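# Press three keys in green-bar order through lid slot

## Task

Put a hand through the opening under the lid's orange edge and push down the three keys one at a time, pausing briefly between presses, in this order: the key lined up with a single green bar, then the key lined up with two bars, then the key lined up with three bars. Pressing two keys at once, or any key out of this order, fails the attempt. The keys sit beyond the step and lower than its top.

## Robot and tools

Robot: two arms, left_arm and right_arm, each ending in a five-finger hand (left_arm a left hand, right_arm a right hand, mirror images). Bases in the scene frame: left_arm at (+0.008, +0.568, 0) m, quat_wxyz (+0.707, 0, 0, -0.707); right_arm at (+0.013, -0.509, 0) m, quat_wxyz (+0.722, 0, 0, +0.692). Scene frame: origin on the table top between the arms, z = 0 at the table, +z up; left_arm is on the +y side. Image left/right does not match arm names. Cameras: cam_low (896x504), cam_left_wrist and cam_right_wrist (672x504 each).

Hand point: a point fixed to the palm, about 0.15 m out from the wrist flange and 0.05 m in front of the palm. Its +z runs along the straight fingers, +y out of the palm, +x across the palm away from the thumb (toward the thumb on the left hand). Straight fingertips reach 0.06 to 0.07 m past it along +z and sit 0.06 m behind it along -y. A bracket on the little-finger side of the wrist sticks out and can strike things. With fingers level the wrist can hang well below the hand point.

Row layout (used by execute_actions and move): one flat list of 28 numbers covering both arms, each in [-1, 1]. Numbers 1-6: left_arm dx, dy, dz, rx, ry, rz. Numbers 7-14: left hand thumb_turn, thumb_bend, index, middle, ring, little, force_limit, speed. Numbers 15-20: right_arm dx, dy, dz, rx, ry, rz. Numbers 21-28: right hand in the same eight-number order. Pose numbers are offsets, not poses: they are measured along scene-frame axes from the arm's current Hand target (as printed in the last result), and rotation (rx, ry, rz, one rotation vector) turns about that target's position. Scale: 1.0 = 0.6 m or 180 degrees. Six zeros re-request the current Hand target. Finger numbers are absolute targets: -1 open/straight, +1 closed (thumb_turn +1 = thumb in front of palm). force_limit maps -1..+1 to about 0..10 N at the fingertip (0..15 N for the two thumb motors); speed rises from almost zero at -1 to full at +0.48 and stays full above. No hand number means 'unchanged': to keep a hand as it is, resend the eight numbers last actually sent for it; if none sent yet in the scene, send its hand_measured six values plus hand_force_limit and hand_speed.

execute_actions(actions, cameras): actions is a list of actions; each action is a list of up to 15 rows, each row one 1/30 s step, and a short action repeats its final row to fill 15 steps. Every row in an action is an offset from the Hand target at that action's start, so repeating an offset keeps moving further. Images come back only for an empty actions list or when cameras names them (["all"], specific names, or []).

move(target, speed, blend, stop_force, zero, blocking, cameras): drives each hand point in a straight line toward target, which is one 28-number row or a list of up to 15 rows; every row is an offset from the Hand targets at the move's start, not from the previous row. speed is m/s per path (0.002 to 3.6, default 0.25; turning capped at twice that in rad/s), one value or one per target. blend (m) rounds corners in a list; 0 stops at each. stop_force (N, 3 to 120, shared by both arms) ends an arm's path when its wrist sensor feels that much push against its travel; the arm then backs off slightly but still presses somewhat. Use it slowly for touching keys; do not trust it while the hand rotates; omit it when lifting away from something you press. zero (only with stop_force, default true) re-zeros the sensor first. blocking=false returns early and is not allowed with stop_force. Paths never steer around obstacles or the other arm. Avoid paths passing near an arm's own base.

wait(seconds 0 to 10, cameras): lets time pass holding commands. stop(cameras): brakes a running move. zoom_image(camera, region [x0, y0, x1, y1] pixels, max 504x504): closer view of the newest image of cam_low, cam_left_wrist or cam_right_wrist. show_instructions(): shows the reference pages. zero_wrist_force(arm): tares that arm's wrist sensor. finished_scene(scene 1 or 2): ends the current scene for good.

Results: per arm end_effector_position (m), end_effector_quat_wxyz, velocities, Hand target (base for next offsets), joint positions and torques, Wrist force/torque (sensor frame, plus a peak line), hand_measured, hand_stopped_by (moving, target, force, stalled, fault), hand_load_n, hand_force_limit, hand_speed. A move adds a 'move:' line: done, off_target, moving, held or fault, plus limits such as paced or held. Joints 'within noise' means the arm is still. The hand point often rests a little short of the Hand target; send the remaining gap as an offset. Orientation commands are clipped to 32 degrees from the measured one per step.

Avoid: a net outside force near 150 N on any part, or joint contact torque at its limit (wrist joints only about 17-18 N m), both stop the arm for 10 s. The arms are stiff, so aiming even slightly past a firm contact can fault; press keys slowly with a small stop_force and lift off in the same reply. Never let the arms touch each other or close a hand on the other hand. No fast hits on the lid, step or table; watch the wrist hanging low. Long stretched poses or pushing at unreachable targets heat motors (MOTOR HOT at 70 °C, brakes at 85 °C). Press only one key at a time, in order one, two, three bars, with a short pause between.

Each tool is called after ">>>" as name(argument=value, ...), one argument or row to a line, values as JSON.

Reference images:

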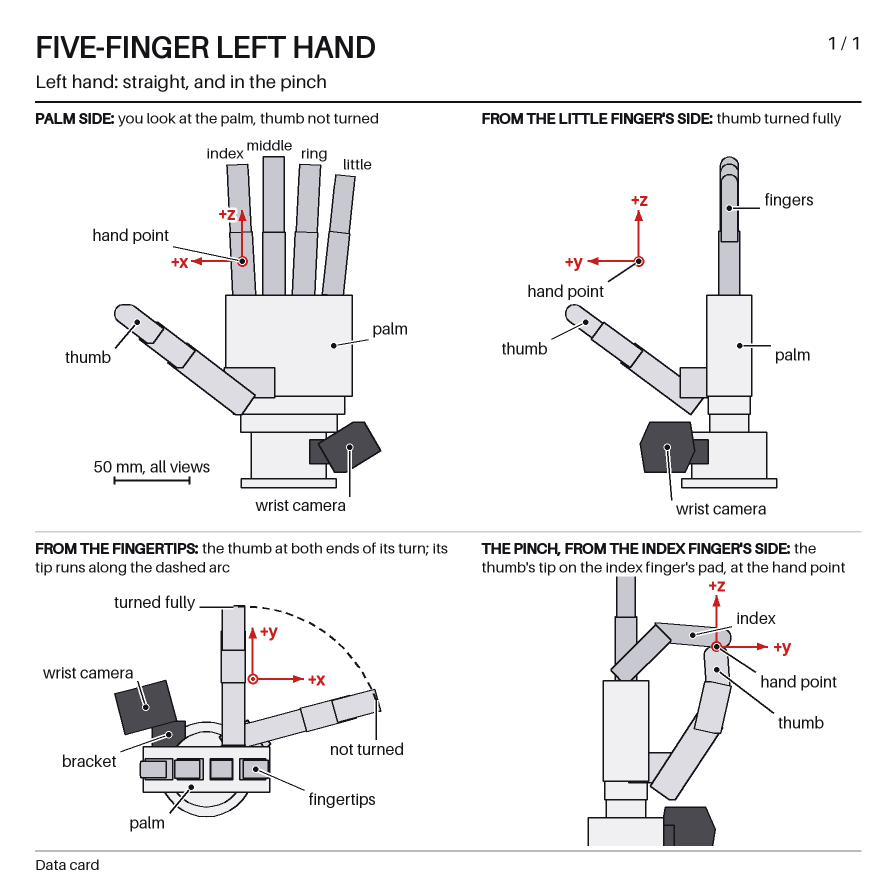

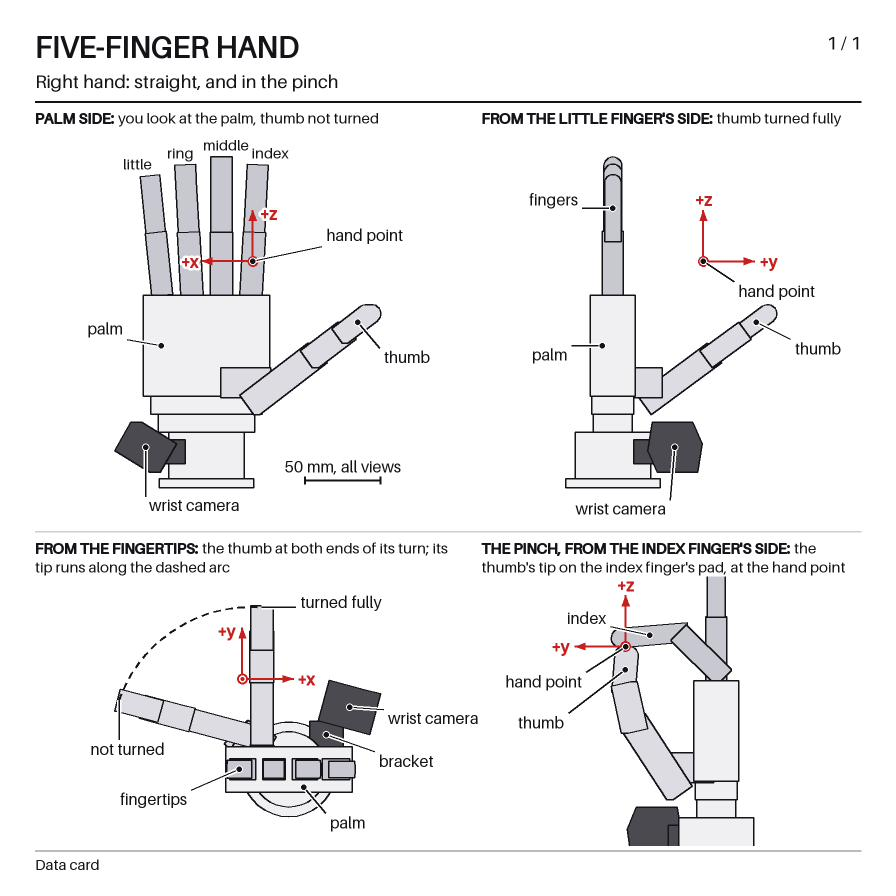

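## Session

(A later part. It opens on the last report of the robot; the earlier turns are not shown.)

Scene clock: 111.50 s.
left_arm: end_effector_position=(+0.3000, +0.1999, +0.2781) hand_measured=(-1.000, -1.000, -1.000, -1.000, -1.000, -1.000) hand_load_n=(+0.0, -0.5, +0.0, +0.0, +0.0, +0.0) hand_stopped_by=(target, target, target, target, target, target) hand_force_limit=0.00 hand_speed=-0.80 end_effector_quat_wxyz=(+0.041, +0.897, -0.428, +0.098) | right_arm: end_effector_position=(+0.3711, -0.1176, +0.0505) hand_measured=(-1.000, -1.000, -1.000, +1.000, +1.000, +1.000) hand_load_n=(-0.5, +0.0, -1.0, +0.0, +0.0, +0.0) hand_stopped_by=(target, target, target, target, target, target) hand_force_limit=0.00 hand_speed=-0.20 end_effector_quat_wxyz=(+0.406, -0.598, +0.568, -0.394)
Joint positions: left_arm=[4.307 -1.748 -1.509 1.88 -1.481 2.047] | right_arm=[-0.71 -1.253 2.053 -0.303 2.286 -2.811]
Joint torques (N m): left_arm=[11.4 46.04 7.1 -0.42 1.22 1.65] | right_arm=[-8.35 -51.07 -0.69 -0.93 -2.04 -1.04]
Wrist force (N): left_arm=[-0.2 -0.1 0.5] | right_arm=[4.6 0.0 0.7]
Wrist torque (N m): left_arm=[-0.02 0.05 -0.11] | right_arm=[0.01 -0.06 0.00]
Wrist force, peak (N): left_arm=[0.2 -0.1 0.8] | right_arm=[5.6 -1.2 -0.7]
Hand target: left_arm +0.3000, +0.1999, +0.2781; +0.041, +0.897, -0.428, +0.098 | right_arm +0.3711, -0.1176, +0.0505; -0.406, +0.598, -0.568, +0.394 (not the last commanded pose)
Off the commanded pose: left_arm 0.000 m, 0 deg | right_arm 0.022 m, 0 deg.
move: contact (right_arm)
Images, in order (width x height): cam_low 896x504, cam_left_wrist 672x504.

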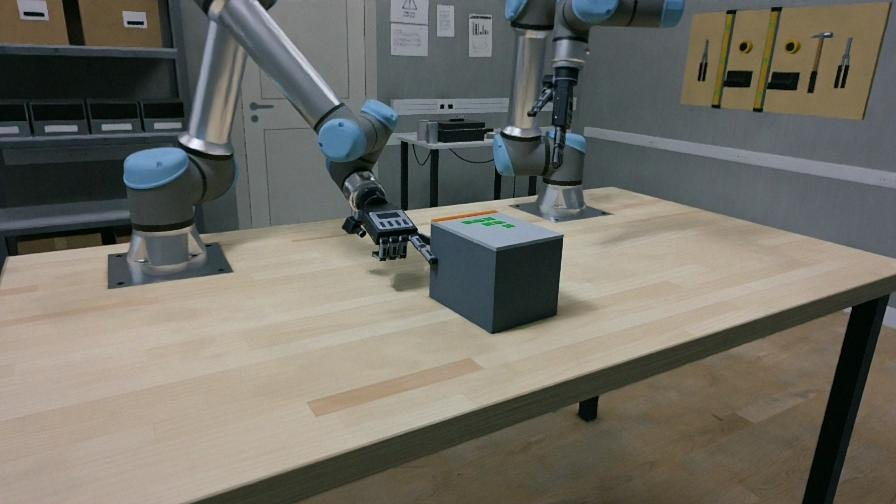

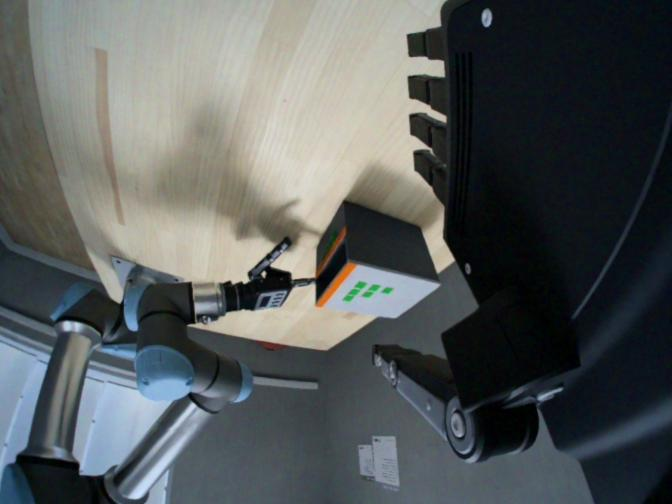

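>>> move(
  target=[
    [0,0,0,0,0,0,-1,-1,-1,-1,-1,-1,0.0,-0.8, 0.0018,-0.025,0,0,0,0,-1,-1,-1,1,1,1,0.0,-0.2],
    [0,0,0,0,0,0,-1,-1,-1,-1,-1,-1,0.0,-0.8, -0.0855,-0.025,0,0,0,0,-1,-1,-1,1,1,1,0.0,-0.2],
    [0,0,0,0,0,0,-1,-1,-1,-1,-1,-1,0.0,-0.8, -0.0855,0.2793,0,0,0,0,-1,-1,-1,1,1,1,0.0,-0.2],
    [0,0,0,0,0,0,-1,-1,-1,-1,-1,-1,0.0,-0.8, -0.0188,0.2793,0,0,0,0,-1,-1,-1,1,1,1,0.0,-0.2],
  ],
  speed=0.1,
  cameras=["cam_left_wrist", "cam_low"],
)

Scene clock: 116.80 s.
left_arm: end_effector_position=(+0.3000, +0.1999, +0.2781) hand_measured=(-1.000, -1.000, -1.000, -1.000, -1.000, -1.000) hand_load_n=(+0.0, -0.5, +0.0, +0.0, +0.0, +0.0) hand_stopped_by=(target, target, target, target, target, target) hand_force_limit=0.00 hand_speed=-0.80 end_effector_quat_wxyz=(+0.041, +0.897, -0.428, +0.098) | right_arm: end_effector_position=(+0.3596, +0.0499, +0.0505) hand_measured=(-1.000, -1.000, -1.000, +1.000, +1.000, +1.000) hand_load_n=(-0.5, +0.0, +0.0, +0.0, +0.0, +0.0) hand_stopped_by=(target, target, target, target, target, target) hand_force_limit=0.00 hand_speed=-0.20 end_effector_quat_wxyz=(+0.405, -0.598, +0.568, -0.394)
Joint positions: left_arm=[4.307 -1.748 -1.509 1.88 -1.481 2.047] | right_arm=[-0.464 -0.918 1.523 0.034 2.494 -2.618]
Joint torques (N m): left_arm=[10.17 46.15 7.7 -0.34 0.89 1.57] | right_arm=[-8.01 -20.18 -35.55 -0.63 -1.31 -1.54]
Wrist force (N): left_arm=[0.2 -0.1 0.4] | right_arm=[1.2 -0.6 0.4]
Wrist torque (N m): left_arm=[-0.01 -0.02 -0.09] | right_arm=[-0.01 -0.30 -0.02]
Wrist force, peak (N): left_arm=[0.4 -0.1 0.7] | right_arm=[4.8 0.1 0.9]
Hand target: left_arm +0.3000, +0.1999, +0.2781; +0.041, +0.897, -0.428, +0.098 | right_arm +0.3598, +0.0499, +0.0505; -0.406, +0.598, -0.568, +0.394
Off the commanded pose: left_arm 0.000 m, 0 deg | right_arm 0.000 m, 0 deg.
move: done
Images, in order (width x height): cam_low 896x504, cam_left_wrist 672x504.

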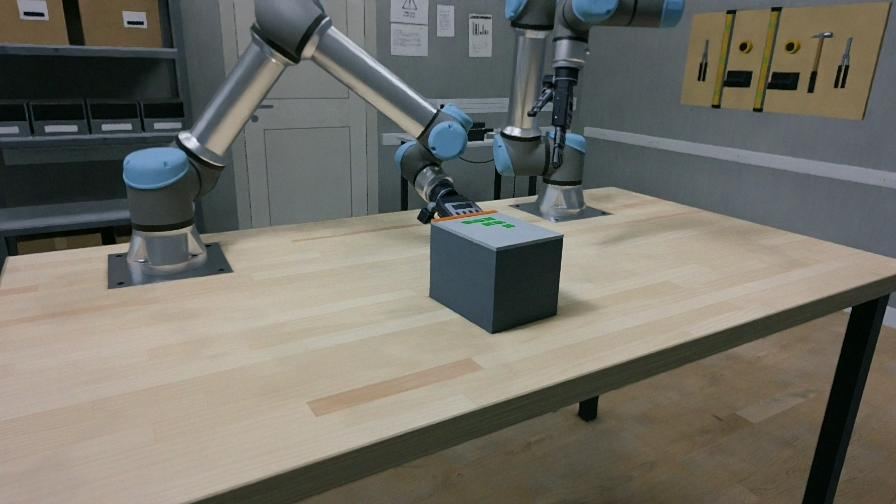

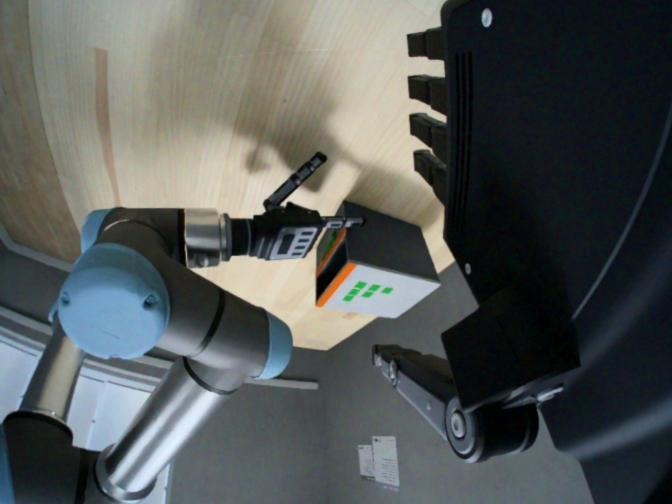

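>>> move(
  target=[0,0,0,0,0,0,-1,-1,-1,-1,-1,-1,0.0,-0.8, 0.0073,-0.0997,0,0,0,0,-1,-1,-1,1,1,1,0.0,-0.2],
  speed=0.006,
  stop_force=3,
  cameras=["cam_left_wrist"],
)

>>> zoom_image(
  camera="cam_left_wrist",
  region=[250, 180, 400, 320],
)

Scene clock: 131.00 s.
left_arm: end_effector_position=(+0.3000, +0.1999, +0.2781) hand_measured=(-1.000, -1.000, -1.000, -1.000, -1.000, -1.000) hand_load_n=(+0.0, -0.5, +0.0, +0.0, +0.0, +0.0) hand_stopped_by=(target, target, target, target, target, target) hand_force_limit=0.00 hand_speed=-0.80 end_effector_quat_wxyz=(+0.041, +0.897, -0.428, +0.098) | right_arm: end_effector_position=(+0.3611, +0.0318, +0.0505) hand_measured=(-1.000, -1.000, -1.000, +1.000, +1.000, +1.000) hand_load_n=(+0.0, +0.0, +0.0, +0.0, +0.0, +0.0) hand_stopped_by=(target, target, target, target, target, target) hand_force_limit=0.00 hand_speed=-0.20 end_effector_quat_wxyz=(+0.406, -0.598, +0.568, -0.394)
Joint positions: left_arm=[4.307 -1.748 -1.509 1.88 -1.481 2.047] | right_arm=[-0.484 -0.956 1.587 -0.008 2.478 -2.637]
Joint torques (N m): left_arm=[11.21 45.35 7.69 -0.71 0.99 1.6] | right_arm=[8.51 -17.83 -31.34 3.76 4.23 0.88]
Wrist force (N): left_arm=[-0.1 -0.1 0.5] | right_arm=[-4.4 -1.6 1.3]
Wrist torque (N m): left_arm=[-0.02 0.03 -0.11] | right_arm=[-0.03 -0.50 -0.37]
Wrist force, peak (N): left_arm=[0.2 0.1 0.9] | right_arm=[-5.0 -0.2 2.9]
Hand target: left_arm +0.3000, +0.1999, +0.2781; +0.041, +0.897, -0.428, +0.098 | right_arm +0.3611, +0.0318, +0.0505; -0.406, +0.598, -0.568, +0.394 (not the last commanded pose)
Off the commanded pose: left_arm 0.000 m, 0 deg | right_arm 0.042 m, 0 deg.
move: contact (right_arm)
Images, in order (width x height): cam_left_wrist 672x504.

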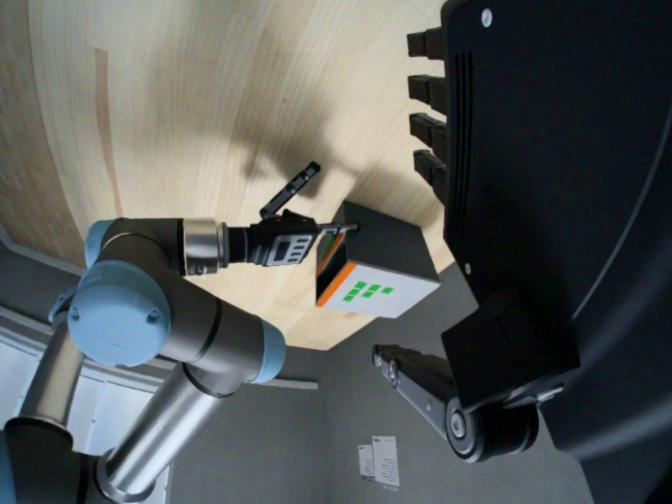

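Scaled by 3.360 from the camera's 672x504 image, which has a finer 960x720 frame.

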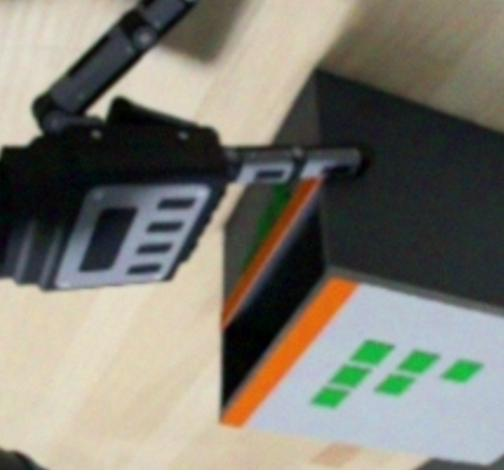

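>>> move(
  target=[
    [0,0,0,0,0,0,-1,-1,-1,-1,-1,-1,0.0,-0.8, -0.0024,0.0333,0,0,0,0,-1,-1,-1,1,1,1,0.0,-0.2],
    [0,0,0,0,0,0,-1,-1,-1,-1,-1,-1,0.0,-0.8, -0.169,0.0333,0,0,0,0,-1,-1,-1,1,1,1,0.0,-0.2],
    [0,0,0,0,0,0,-1,-1,-1,-1,-1,-1,0.0,-0.8, -0.1352,-0.0843,0.0453,0.0069,-0.0942,0,-1,-1,-1,-1,-0.6,-1,0.0,-0.2],
    [0,0,0,0,0,0,-1,-1,-1,-1,-1,-1,0.0,-0.8, -0.028,-0.0843,0.0453,0.0069,-0.0942,0,-1,-1,-1,-1,-0.6,-1,0.0,-0.2],
  ],
  speed=0.1,
  cameras=["all"],
)

>>> zoom_image(
  camera="cam_left_wrist",
  region=[220, 180, 420, 330],
)

>>> zoom_image(
  camera="cam_right_wrist",
  region=[200, 50, 420, 330],
)

Scene clock: 139.33 s.
left_arm: end_effector_position=(+0.3000, +0.1999, +0.2781) hand_measured=(-1.000, -1.000, -1.000, -1.000, -1.000, -1.000) hand_load_n=(+0.0, -0.5, +0.0, +0.0, +0.5, +0.0) hand_stopped_by=(target, target, target, target, target, target) hand_force_limit=0.00 hand_speed=-0.80 end_effector_quat_wxyz=(+0.041, +0.897, -0.428, +0.098) | right_arm: end_effector_position=(+0.3441, -0.0188, +0.0777) hand_measured=(-1.000, -1.000, -1.000, -1.000, -0.600, -1.000) hand_load_n=(+0.0, +0.0, +0.0, +0.0, +0.0, +0.0) hand_stopped_by=(target, target, target, target, target, target) hand_force_limit=0.00 hand_speed=-0.20 end_effector_quat_wxyz=(+0.491, -0.529, +0.506, -0.472)
Joint positions: left_arm=[4.307 -1.748 -1.509 1.88 -1.481 2.047] | right_arm=[-0.445 -1.114 1.945 -0.689 2.608 -3.021]
Joint torques (N m): left_arm=[11.45 44.5 7.02 -0.65 0.71 1.58] | right_arm=[-11.23 -13.13 -31.8 -2.12 -1.66 -1.53]
Wrist force (N): left_arm=[0.0 0.0 0.7] | right_arm=[0.9 -0.8 0.8]
Wrist torque (N m): left_arm=[-0.01 0.03 -0.11] | right_arm=[-0.13 -0.27 -0.04]
Wrist force, peak (N): left_arm=[0.2 -0.2 0.8] | right_arm=[-4.6 -1.8 1.3]
Hand target: left_arm +0.3000, +0.1999, +0.2781; +0.041, +0.897, -0.428, +0.098 | right_arm +0.3443, -0.0188, +0.0777; +0.491, -0.529, +0.506, -0.472
Off the commanded pose: left_arm 0.000 m, 0 deg | right_arm 0.000 m, 0 deg.
move: done

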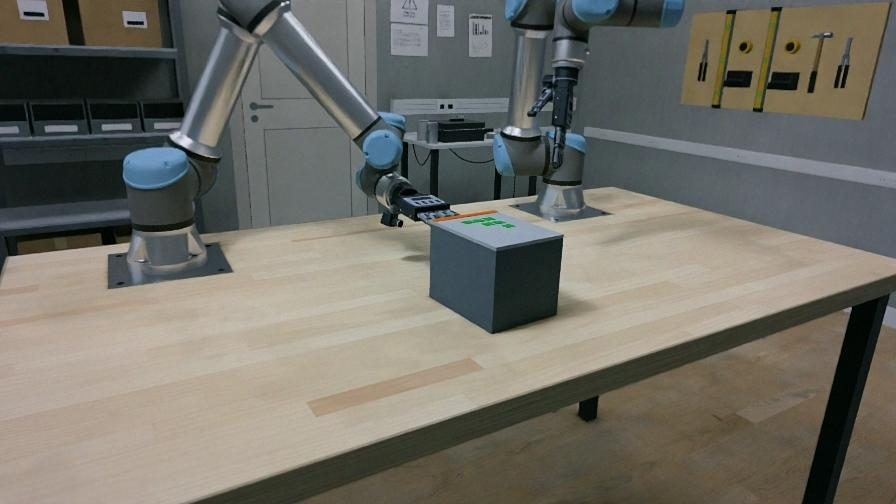

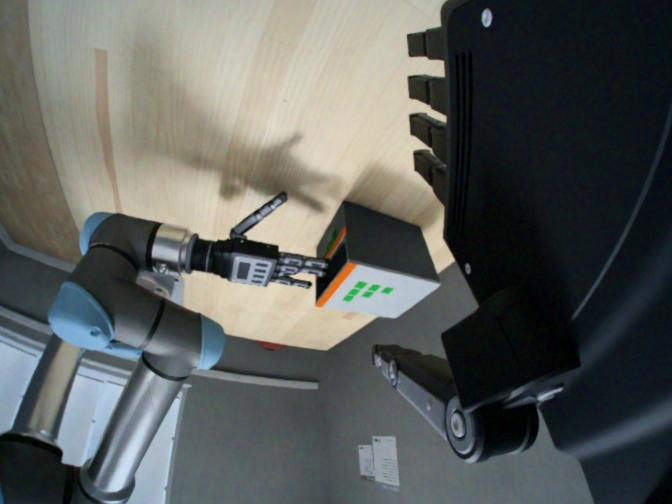

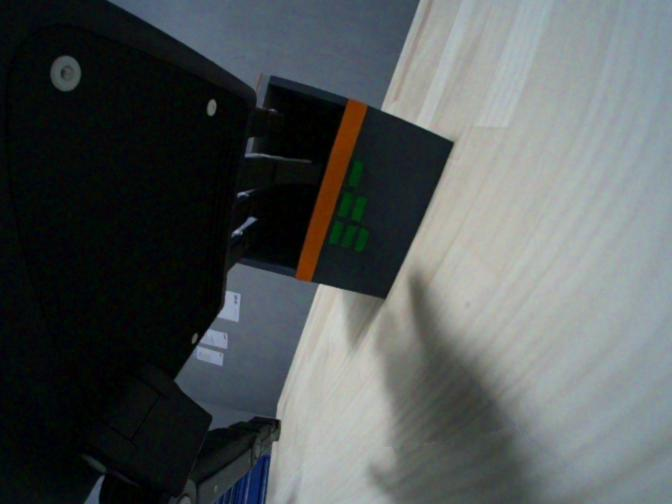

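Scaled by 2.520 from the camera's 672x504 image, which has a finer 960x720 frame.

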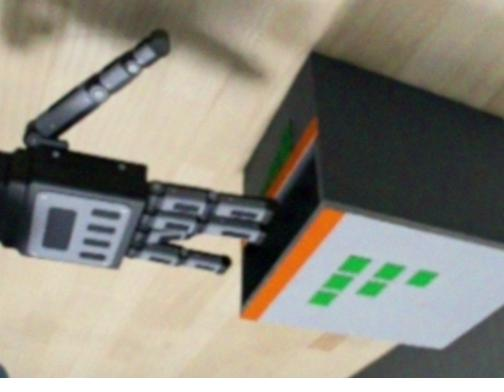

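Scaled by 1.800 from the camera's 672x504 image, which has a finer 960x720 frame.

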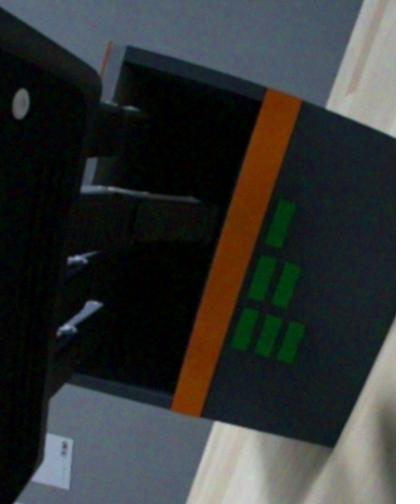

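>>> zoom_image(
  camera="cam_right_wrist",
  region=[240, 70, 400, 190],
)

>>> zoom_image(
  camera="cam_right_wrist",
  region=[230, 130, 390, 300],
)

Scaled by 3.150 from the camera's 672x504 image, which has a finer 960x720 frame.

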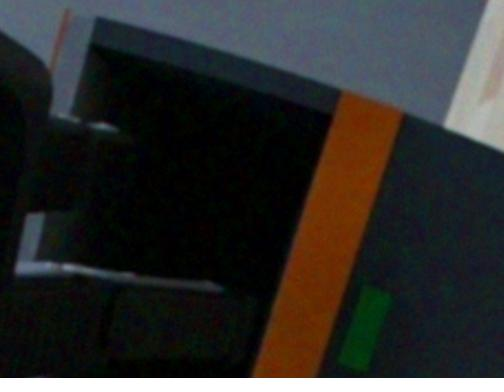

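Scaled by 2.965 from the camera's 672x504 image, which has a finer 960x720 frame.

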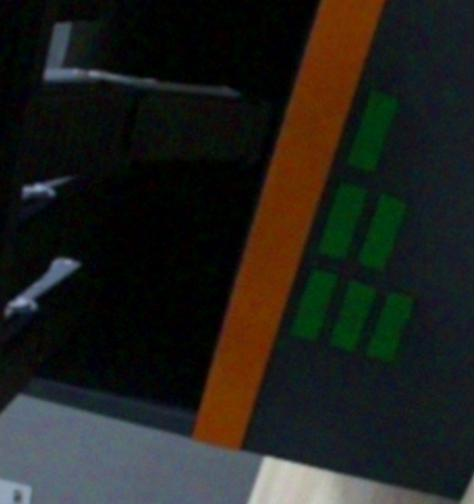

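>>> move(
  target=[0,0,0,0,0,0,-1,-1,-1,-1,-1,-1,0.0,-0.8, 0.0453,-0.0027,0,0,0,0,-1,-1,-1,-1,-0.6,-1,0.0,-0.2],
  speed=0.02,
  stop_force=3,
  cameras=["all"],
)

>>> zoom_image(
  camera="cam_right_wrist",
  region=[220, 40, 400, 200],
)

>>> zoom_image(
  camera="cam_left_wrist",
  region=[260, 180, 400, 320],
)

Scene clock: 142.37 s.
left_arm: end_effector_position=(+0.3000, +0.1999, +0.2781) hand_measured=(-1.000, -1.000, -1.000, -1.000, -1.000, -1.000) hand_load_n=(+0.0, -0.5, +0.0, +0.0, +0.0, +0.0) hand_stopped_by=(target, target, target, target, target, target) hand_force_limit=0.00 hand_speed=-0.80 end_effector_quat_wxyz=(+0.041, +0.897, -0.428, +0.098) | right_arm: end_effector_position=(+0.3715, -0.0204, +0.0777) hand_measured=(-1.000, -1.000, -1.000, -1.000, -0.600, -1.000) hand_load_n=(+0.0, +0.0, +0.0, +0.0, +0.0, +0.0) hand_stopped_by=(target, target, target, target, target, target) hand_force_limit=0.00 hand_speed=-0.20 end_effector_quat_wxyz=(+0.491, -0.529, +0.506, -0.472)
Joint positions: left_arm=[4.307 -1.748 -1.509 1.88 -1.481 2.047] | right_arm=[-0.501 -1.109 1.935 -0.696 2.553 -3.035]
Joint torques (N m): left_arm=[9.32 46.74 7.21 -0.67 0.88 1.49] | right_arm=[-10.78 -12.36 -32.25 -2.18 -1.77 -1.6]
Wrist force (N): left_arm=[0.0 0.0 0.8] | right_arm=[0.9 -0.7 0.8]
Wrist torque (N m): left_arm=[-0.02 0.02 -0.10] | right_arm=[-0.08 -0.26 -0.06]
Wrist force, peak (N): left_arm=[0.0 0.2 0.9] | right_arm=[1.2 -1.1 1.0]
Hand target: left_arm +0.3000, +0.1999, +0.2781; +0.041, +0.897, -0.428, +0.098 | right_arm +0.3715, -0.0204, +0.0777; +0.491, -0.529, +0.506, -0.472
Off the commanded pose: left_arm 0.000 m, 0 deg | right_arm 0.000 m, 0 deg.
move: done

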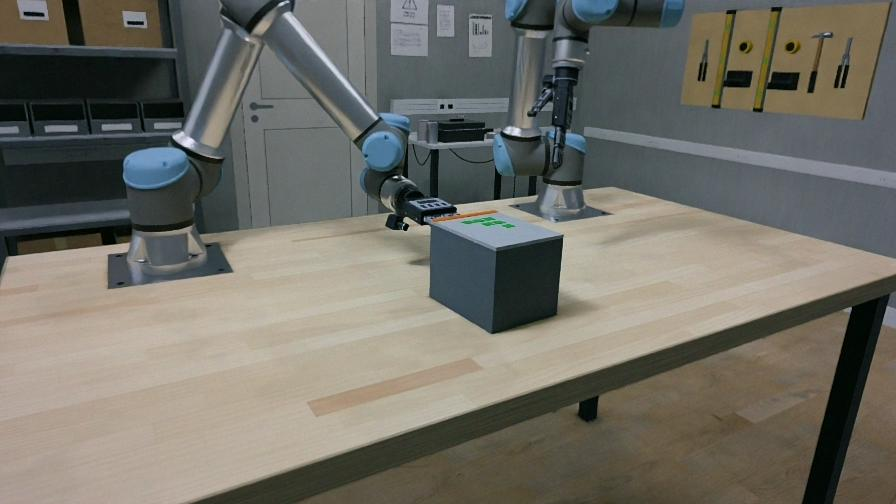

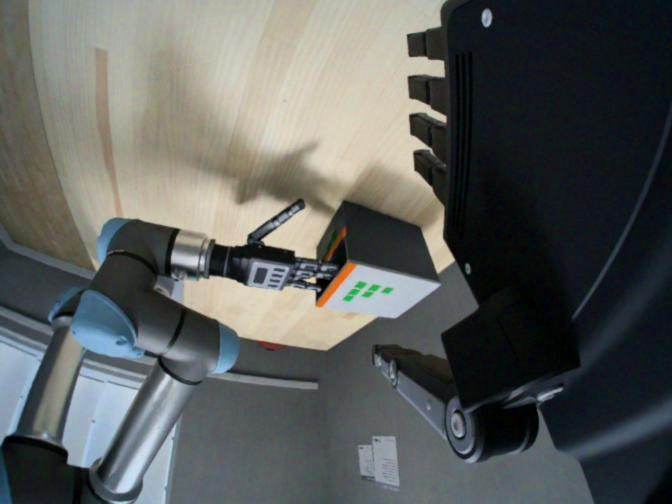

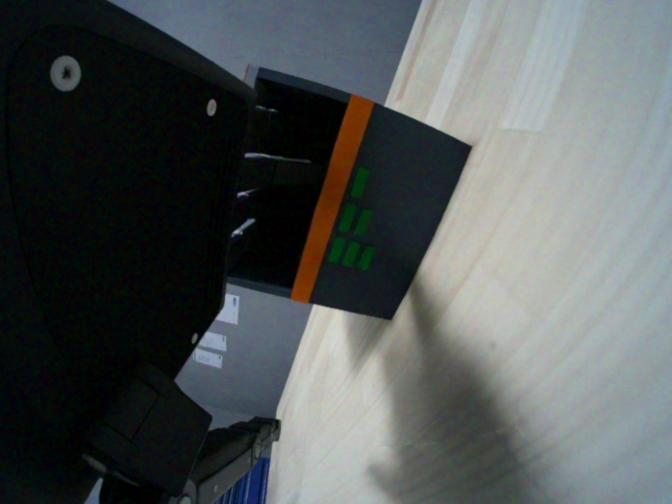

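Scaled by 2.800 from the camera's 672x504 image, which has a finer 960x720 frame.

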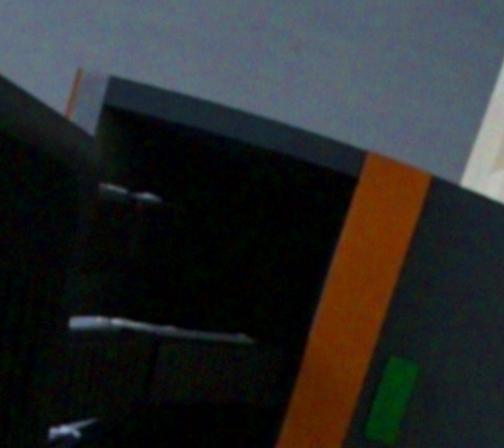

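Scaled by 3.600 from the camera's 672x504 image, which has a finer 960x720 frame.

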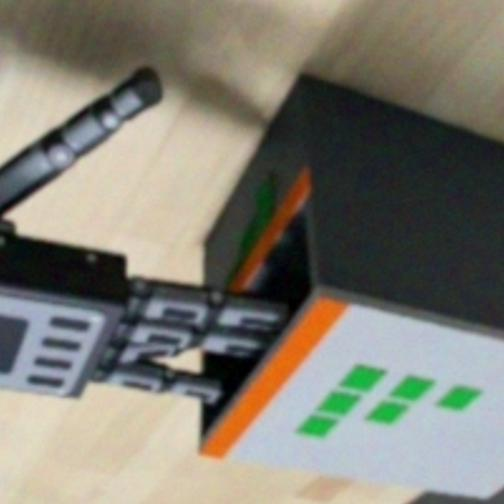

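>>> zoom_image(
  camera="cam_right_wrist",
  region=[270, 130, 380, 220],
)

Scaled by 4.582 from the camera's 672x504 image, which has a finer 960x720 frame.

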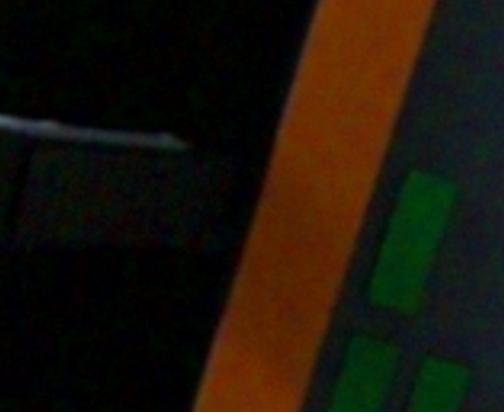

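>>> move(
  target=[0,0,0,0,0,0,-1,-1,-1,-1,-1,-1,0.0,-0.8, 0.0335,-0.0006,0,0,0,0,-1,-1,-1,-1,-0.6,-1,0.0,-0.2],
  speed=0.02,
  stop_force=3,
  cameras=[],
)

>>> move(
  target=[0,0,0,0,0,0,-1,-1,-1,-1,-1,-1,0.0,-0.8, 0,0,-0.0333,0,0,0,-1,-1,-1,-1,-0.6,-1,0.0,-0.2],
  speed=0.004,
  stop_force=3,
  cameras=["cam_right_wrist"],
)

>>> zoom_image(
  camera="cam_right_wrist",
  region=[250, 100, 400, 240],
)

Scene clock: 144.80 s.
left_arm: end_effector_position=(+0.3000, +0.1999, +0.2781) hand_measured=(-1.000, -1.000, -1.000, -1.000, -1.000, -1.000) hand_load_n=(+0.0, +0.0, +0.0, +0.0, +0.0, +0.5) hand_stopped_by=(target, target, target, target, target, target) hand_force_limit=0.00 hand_speed=-0.80 end_effector_quat_wxyz=(+0.041, +0.897, -0.428, +0.098) | right_arm: end_effector_position=(+0.3916, -0.0207, +0.0777) hand_measured=(-1.000, -1.000, -1.000, -1.000, -0.600, -1.000) hand_load_n=(-0.5, +0.0, +0.0, +0.0, +0.0, +0.0) hand_stopped_by=(target, target, target, target, target, target) hand_force_limit=0.00 hand_speed=-0.20 end_effector_quat_wxyz=(+0.491, -0.529, +0.506, -0.472)
Joint positions: left_arm=[4.307 -1.748 -1.509 1.88 -1.481 2.047] | right_arm=[-0.539 -1.101 1.921 -0.698 2.515 -3.044]
Joint torques (N m): left_arm=[10.21 45.27 7.81 -0.69 0.9 1.62] | right_arm=[-10.48 -12.5 -32.42 -1.69 -1.6 -1.67]
Wrist force (N): left_arm=[0.0 0.2 0.4] | right_arm=[0.9 -0.9 1.0]
Wrist torque (N m): left_arm=[0.04 0.01 -0.12] | right_arm=[-0.12 -0.30 -0.05]
Wrist force, peak (N): left_arm=[0.0 -0.1 0.8] | right_arm=[0.9 -1.1 1.0]
Hand target: left_arm +0.3000, +0.1999, +0.2781; +0.041, +0.897, -0.428, +0.098 | right_arm +0.3916, -0.0207, +0.0777; +0.491, -0.529, +0.506, -0.472
Off the commanded pose: left_arm 0.000 m, 0 deg | right_arm 0.000 m, 0 deg.
move: done
No camera images: "cameras" was empty.

Scene clock: 147.50 s.
left_arm: end_effector_position=(+0.3000, +0.1999, +0.2781) hand_measured=(-1.000, -1.000, -1.000, -1.000, -1.000, -1.000) hand_load_n=(+0.0, -0.5, +0.0, +0.0, +0.0, +0.0) hand_stopped_by=(target, target, target, target, target, target) hand_force_limit=0.00 hand_speed=-0.80 end_effector_quat_wxyz=(+0.041, +0.897, -0.428, +0.098) | right_arm: end_effector_position=(+0.3916, -0.0207, +0.0741) hand_measured=(-1.000, -1.000, -1.000, -1.000, -0.600, -1.000) hand_load_n=(+0.0, +0.0, +0.0, +0.0, +2.0, +0.0) hand_stopped_by=(target, target, target, target, target, target) hand_force_limit=0.00 hand_speed=-0.20 end_effector_quat_wxyz=(+0.491, -0.529, +0.506, -0.472)
Joint positions: left_arm=[4.307 -1.748 -1.509 1.88 -1.481 2.047] | right_arm=[-0.539 -1.094 1.923 -0.706 2.515 -3.044]
Joint torques (N m): left_arm=[10.13 46.21 6.96 -0.46 0.85 1.76] | right_arm=[-10.22 -58 -22.36 1.35 -1.56 -0.16]
Wrist force (N): left_arm=[0.2 -0.2 0.7] | right_arm=[1.5 -4.6 -1.1]
Wrist torque (N m): left_arm=[-0.05 -0.01 -0.08] | right_arm=[0.02 -0.21 -0.18]
Wrist force, peak (N): left_arm=[-0.1 -0.2 0.8] | right_arm=[1.2 -5.5 -2.0]
Hand target: left_arm +0.3000, +0.1999, +0.2781; +0.041, +0.897, -0.428, +0.098 | right_arm +0.3916, -0.0207, +0.0741; +0.491, -0.529, +0.506, -0.472 (not the last commanded pose)
Off the commanded pose: left_arm 0.000 m, 0 deg | right_arm 0.016 m, 0 deg.
move: contact (right_arm)
Images, in order (width x height): cam_right_wrist 672x504.

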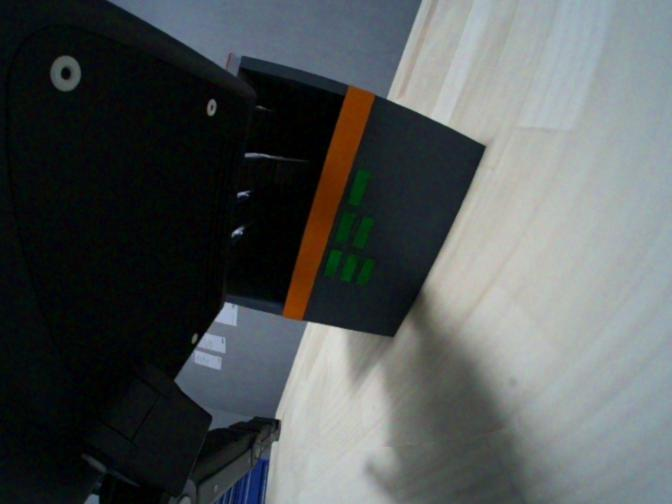

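Scaled by 3.360 from the camera's 672x504 image, which has a finer 960x720 frame.

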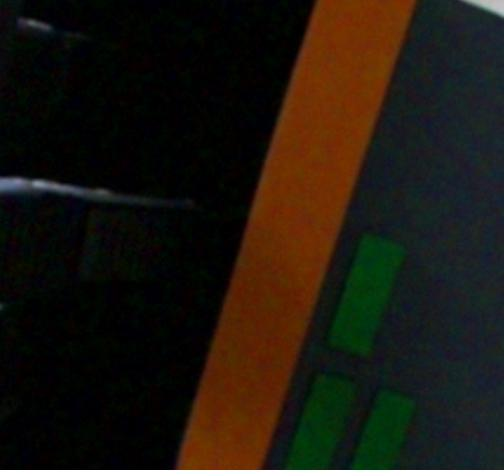

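>>> move(
  target=[0,0,0,0,0,0,-1,-1,-1,-1,-1,-1,0.0,-0.8, 0,0,0.00667,0,0,0,-1,-1,-1,-1,-0.6,-1,0.0,-0.2],
  speed=0.02,
  cameras=["all"],
)

Scene clock: 148.90 s.
left_arm: end_effector_position=(+0.3000, +0.1999, +0.2781) hand_measured=(-1.000, -1.000, -1.000, -1.000, -1.000, -1.000) hand_load_n=(+0.0, +0.0, +0.0, +0.0, +0.0, +0.0) hand_stopped_by=(target, target, target, target, target, target) hand_force_limit=0.00 hand_speed=-0.80 end_effector_quat_wxyz=(+0.041, +0.897, -0.428, +0.098) | right_arm: end_effector_position=(+0.3916, -0.0207, +0.0780) hand_measured=(-1.000, -1.000, -1.000, -1.000, -0.600, -1.000) hand_load_n=(+0.0, +0.0, +0.0, +0.0, +0.0, +0.0) hand_stopped_by=(target, target, target, target, target, target) hand_force_limit=0.00 hand_speed=-0.20 end_effector_quat_wxyz=(+0.491, -0.529, +0.506, -0.472)
Joint positions: left_arm=[4.307 -1.748 -1.509 1.88 -1.481 2.047] | right_arm=[-0.539 -1.102 1.921 -0.697 2.515 -3.044]
Joint torques (N m): left_arm=[9.8 46.36 5.84 -0.72 0.54 1.39] | right_arm=[-9.67 -61.9 -33.17 1.12 -1.37 -1.52]
Wrist force (N): left_arm=[0.2 0.1 0.5] | right_arm=[0.8 -0.8 1.1]
Wrist torque (N m): left_arm=[0.00 -0.01 -0.09] | right_arm=[-0.11 -0.29 -0.06]
Wrist force, peak (N): left_arm=[0.1 -0.2 0.8] | right_arm=[1.5 -4.8 -1.1]
Hand target: left_arm +0.3000, +0.1999, +0.2781; +0.041, +0.897, -0.428, +0.098 | right_arm +0.3916, -0.0207, +0.0781; +0.491, -0.529, +0.506, -0.472
Off the commanded pose: left_arm 0.000 m, 0 deg | right_arm 0.000 m, 0 deg.
move: done

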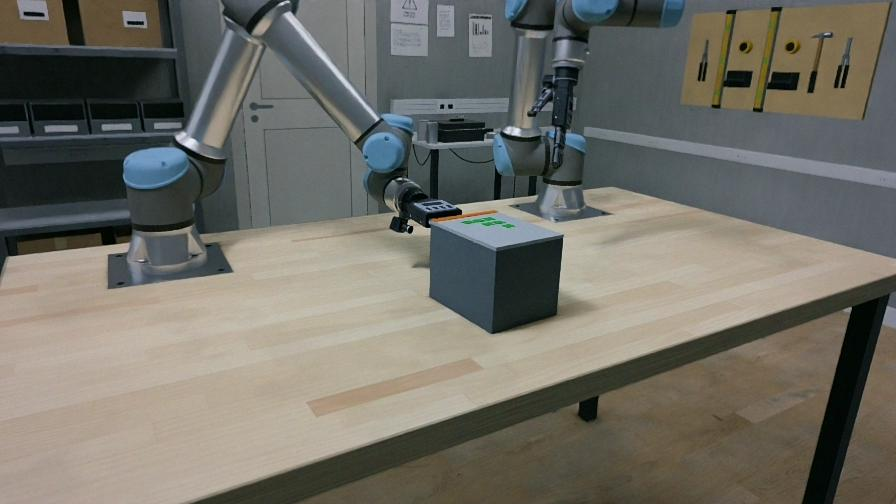

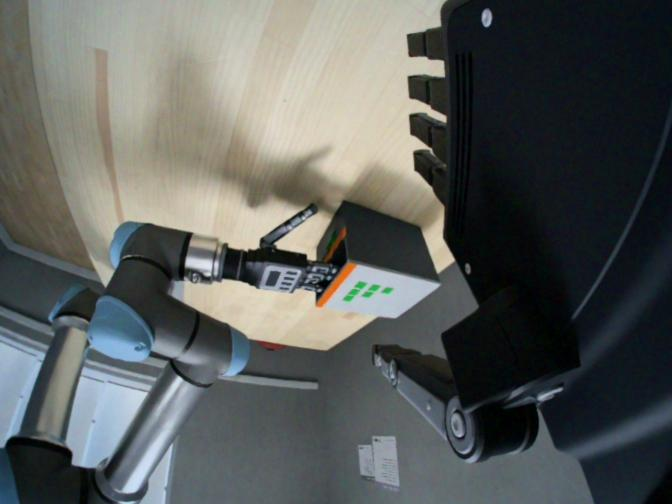

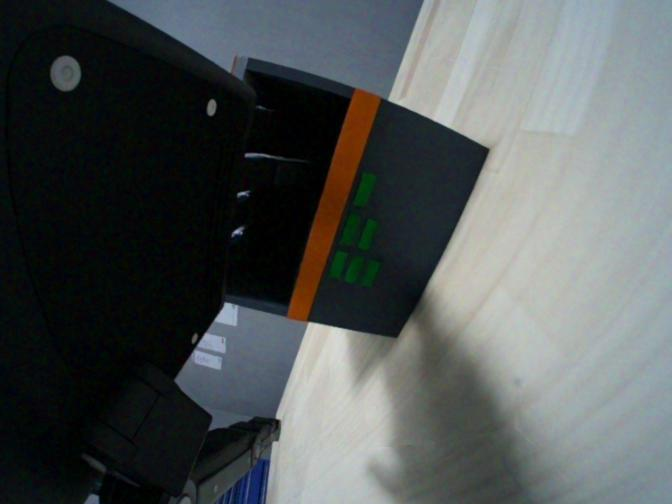

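>>> zoom_image(
  camera="cam_right_wrist",
  region=[200, 40, 420, 330],
)

>>> zoom_image(
  camera="cam_left_wrist",
  region=[240, 190, 450, 340],
)

Scaled by 1.738 from the camera's 672x504 image, which has a finer 960x720 frame.

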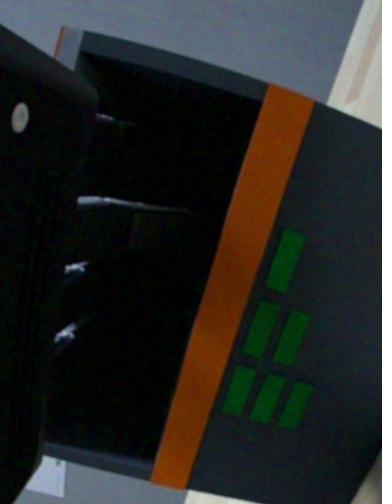

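Scaled by 2.400 from the camera's 672x504 image, which has a finer 960x720 frame.

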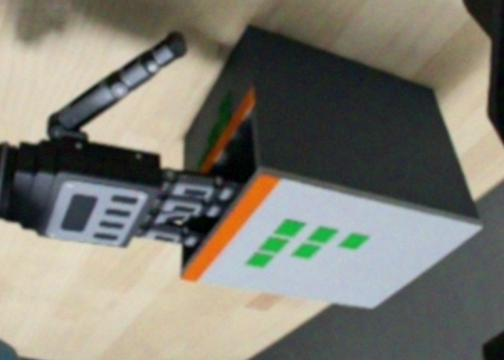

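>>> move(
  target=[0,0,0,0,0,0,-1,-1,-1,-1,-1,-1,0.0,-0.8, 0.0682,0.0050,0,0,0,0,-1,-1,-1,-1,-0.6,-1,0.0,-0.2],
  speed=0.03,
  stop_force=4,
  cameras=["cam_left_wrist","cam_right_wrist"],
)

Scene clock: 153.37 s.
left_arm: end_effector_position=(+0.3000, +0.1999, +0.2781) hand_measured=(-1.000, -1.000, -1.000, -1.000, -1.000, -1.000) hand_load_n=(+0.0, +0.0, +0.0, +0.0, +0.0, +0.0) hand_stopped_by=(target, target, target, target, target, target) hand_force_limit=0.00 hand_speed=-0.80 end_effector_quat_wxyz=(+0.041, +0.897, -0.428, +0.098) | right_arm: end_effector_position=(+0.4325, -0.0177, +0.0781) hand_measured=(-1.000, -1.000, -1.000, -1.000, -0.600, -1.000) hand_load_n=(-0.5, +0.0, +0.0, +0.0, +0.0, +0.0) hand_stopped_by=(target, target, target, target, target, target) hand_force_limit=0.00 hand_speed=-0.20 end_effector_quat_wxyz=(+0.491, -0.529, +0.506, -0.472)
Joint positions: left_arm=[4.307 -1.748 -1.509 1.88 -1.481 2.047] | right_arm=[-0.609 -1.075 1.874 -0.687 2.446 -3.057]
Joint torques (N m): left_arm=[10.91 45.28 8.03 -0.65 0.77 1.3] | right_arm=[-10.35 -14.13 -32.99 1.14 -1.73 -1.6]
Wrist force (N): left_arm=[0.2 -0.2 0.4] | right_arm=[1.1 -0.8 0.7]
Wrist torque (N m): left_arm=[-0.02 -0.02 -0.09] | right_arm=[-0.08 -0.27 -0.05]
Wrist force, peak (N): left_arm=[0.0 -0.3 0.8] | right_arm=[0.9 -1.3 1.0]
Hand target: left_arm +0.3000, +0.1999, +0.2781; +0.041, +0.897, -0.428, +0.098 | right_arm +0.4325, -0.0177, +0.0781; +0.491, -0.529, +0.506, -0.472
Off the commanded pose: left_arm 0.000 m, 0 deg | right_arm 0.000 m, 0 deg.
move: done
Images, in order (width x height): cam_left_wrist 672x504, cam_right_wrist 672x504.

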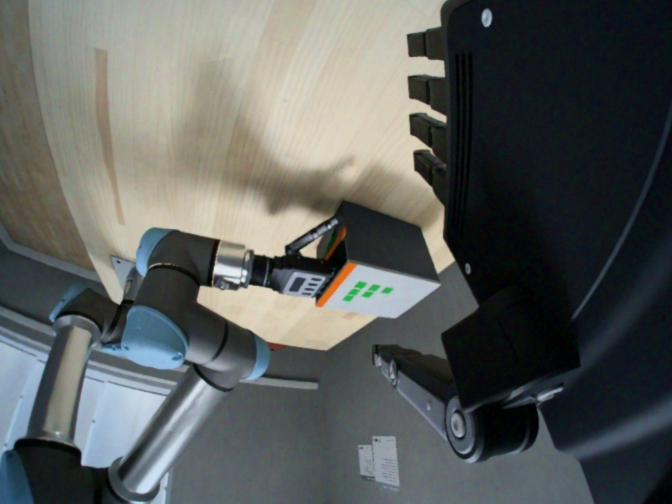

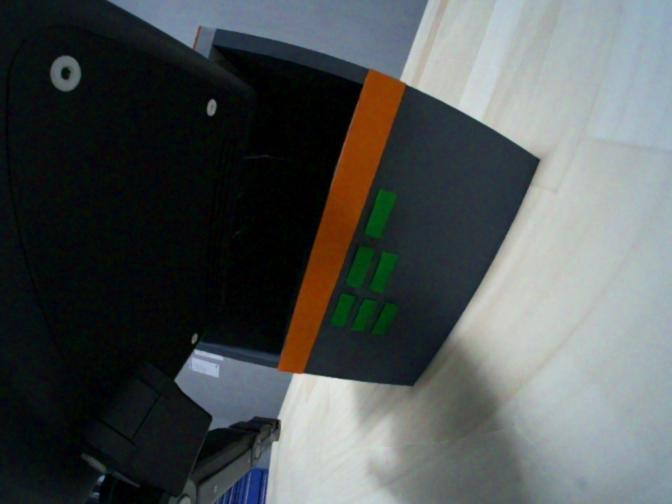

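>>> move(
  target=[0,0,0,0,0,0,-1,-1,-1,-1,-1,-1,0.0,-0.8, 0,0,-0.025,0,0,0,-1,-1,-1,-1,-0.6,-1,0.0,-0.2],
  speed=0.005,
  stop_force=3,
)

Scene clock: 156.00 s.
left_arm: end_effector_position=(+0.3000, +0.1999, +0.2781) hand_measured=(-1.000, -1.000, -1.000, -1.000, -1.000, -1.000) hand_load_n=(+0.0, +0.0, +0.0, +0.0, +0.0, +0.0) hand_stopped_by=(target, target, target, target, target, target) hand_force_limit=0.00 hand_speed=-0.80 end_effector_quat_wxyz=(+0.041, +0.897, -0.428, +0.098) | right_arm: end_effector_position=(+0.4325, -0.0177, +0.0741) hand_measured=(-1.000, -1.000, -1.000, -1.000, -0.600, -1.000) hand_load_n=(+0.0, +0.0, +0.0, +0.0, +2.5, +0.0) hand_stopped_by=(target, target, target, target, target, target) hand_force_limit=0.00 hand_speed=-0.20 end_effector_quat_wxyz=(+0.491, -0.529, +0.506, -0.472)
Joint positions: left_arm=[4.307 -1.748 -1.509 1.88 -1.481 2.047] | right_arm=[-0.609 -1.068 1.876 -0.696 2.446 -3.057]
Joint torques (N m): left_arm=[9.9 44.65 9.26 -0.62 0.84 1.31] | right_arm=[-9.72 -59.56 -22.78 1.2 -1.61 -0.09]
Wrist force (N): left_arm=[-0.1 -0.1 0.3] | right_arm=[1.3 -4.3 -0.3]
Wrist torque (N m): left_arm=[-0.01 0.03 -0.10] | right_arm=[0.02 -0.18 -0.20]
Wrist force, peak (N): left_arm=[0.0 0.1 1.0] | right_arm=[1.2 -5.6 -1.0]
Hand target: left_arm +0.3000, +0.1999, +0.2781; +0.041, +0.897, -0.428, +0.098 | right_arm +0.4325, -0.0177, +0.0741; +0.491, -0.529, +0.506, -0.472 (not the last commanded pose)
Off the commanded pose: left_arm 0.000 m, 0 deg | right_arm 0.011 m, 0 deg.
move: contact (right_arm)

>>> move(
  target=[
    [0,0,0,0,0,0,-1,-1,-1,-1,-1,-1,0.0,-0.8, 0,0,0.005,0,0,0,-1,-1,-1,-1,-0.6,-1,0.0,-0.2],
    [0,0,0,0,0,0,-1,-1,-1,-1,-1,-1,0.0,-0.8, 0.0182,0.00134,0.005,0,0,0,-1,-1,-1,-1,-0.6,-1,0.0,-0.2],
  ],
  speed=0.02,
)

>>> move(
  target=[0,0,0,0,0,0,-1,-1,-1,-1,-1,-1,0.0,-0.8, 0,0,-0.025,0,0,0,-1,-1,-1,-1,-0.6,-1,0.0,-0.2],
  speed=0.005,
  stop_force=3,
)

Scene clock: 157.57 s.
left_arm: end_effector_position=(+0.3000, +0.1999, +0.2781) hand_measured=(-1.000, -1.000, -1.000, -1.000, -1.000, -1.000) hand_load_n=(+0.0, +0.0, +0.0, +0.0, +0.0, +0.0) hand_stopped_by=(target, target, target, target, target, target) hand_force_limit=0.00 hand_speed=-0.80 end_effector_quat_wxyz=(+0.041, +0.897, -0.428, +0.098) | right_arm: end_effector_position=(+0.4430, -0.0169, +0.0771) hand_measured=(-1.000, -1.000, -1.000, -1.000, -0.600, -1.000) hand_load_n=(+0.0, +0.0, +0.0, +0.0, +0.0, +0.0) hand_stopped_by=(target, target, target, target, target, target) hand_force_limit=0.00 hand_speed=-0.20 end_effector_quat_wxyz=(+0.491, -0.529, +0.506, -0.472) end_effector_velocity=(+0.002, +0.001, +0.000) end_effector_angular_velocity=(+0.000, +0.000, +0.003)
Joint positions: left_arm=[4.307 -1.748 -1.509 1.88 -1.481 2.047] | right_arm=[-0.625 -1.065 1.861 -0.686 2.429 -3.06]
Joint velocities: left_arm=[within noise] | right_arm=[-0.003 0.001 -0.003 0.001 -0.006 -0.001]
Joint torques (N m): left_arm=[10.22 47.1 6.16 -0.63 0.66 1.76] | right_arm=[-42.85 -5.12 -54.24 -1.5 -6.36 -2.48]
Wrist force (N): left_arm=[0.1 -0.2 0.5] | right_arm=[24.1 -17.5 -68.8]
Wrist torque (N m): left_arm=[-0.03 0.01 -0.10] | right_arm=[4.46 -0.92 1.53]
Wrist force, peak (N): left_arm=[0.2 0.1 0.9] | right_arm=[24.1 -17.5 -68.8]
Hand target: left_arm +0.3000, +0.1999, +0.2781; +0.041, +0.897, -0.428, +0.098 | right_arm +0.4434, -0.0169, +0.0771; +0.491, -0.529, +0.506, -0.472
Off the commanded pose: left_arm 0.000 m, 0 deg | right_arm 0.000 m, 0 deg.
move: done

Scene clock: 158.10 s.
left_arm: end_effector_position=(+0.3000, +0.1999, +0.2781) hand_measured=(-1.000, -1.000, -1.000, -1.000, -1.000, -1.000) hand_load_n=(+0.0, +0.0, +0.0, +0.0, +0.0, +0.0) hand_stopped_by=(target, target, target, target, target, target) hand_force_limit=0.00 hand_speed=-0.80 end_effector_quat_wxyz=(+0.041, +0.897, -0.428, +0.098) | right_arm: end_effector_position=(+0.4431, -0.0169, +0.0771) hand_measured=(-1.000, -1.000, -1.000, -1.000, -0.600, -1.000) hand_load_n=(+0.0, +0.0, +0.0, +0.0, +0.0, +0.0) hand_stopped_by=(target, target, target, target, target, target) hand_force_limit=0.00 hand_speed=-0.20 end_effector_quat_wxyz=(+0.491, -0.529, +0.506, -0.472)
Joint positions: left_arm=[4.307 -1.748 -1.509 1.88 -1.481 2.047] | right_arm=[-0.625 -1.065 1.861 -0.686 2.429 -3.06]
Joint torques (N m): left_arm=[9.95 45.71 6.84 -0.72 0.77 1.71] | right_arm=[-18.56 -15.72 -35.78 -2.74 -1.3 -1.59]
Wrist force (N): left_arm=[0.2 0.1 0.7] | right_arm=[26.3 -18.6 -75.4]
Wrist torque (N m): left_arm=[0.00 -0.01 -0.10] | right_arm=[4.94 -0.96 1.69]
Wrist force, peak (N): left_arm=[0.1 -0.3 0.8] | right_arm=[26.3 -18.8 -75.5]
Hand target: left_arm +0.3000, +0.1999, +0.2781; +0.041, +0.897, -0.428, +0.098 | right_arm +0.4430, -0.0169, +0.0771; +0.491, -0.529, +0.506, -0.472 (not the last commanded pose)
Off the commanded pose: left_arm 0.000 m, 0 deg | right_arm 0.015 m, 0 deg.
move: contact (right_arm)


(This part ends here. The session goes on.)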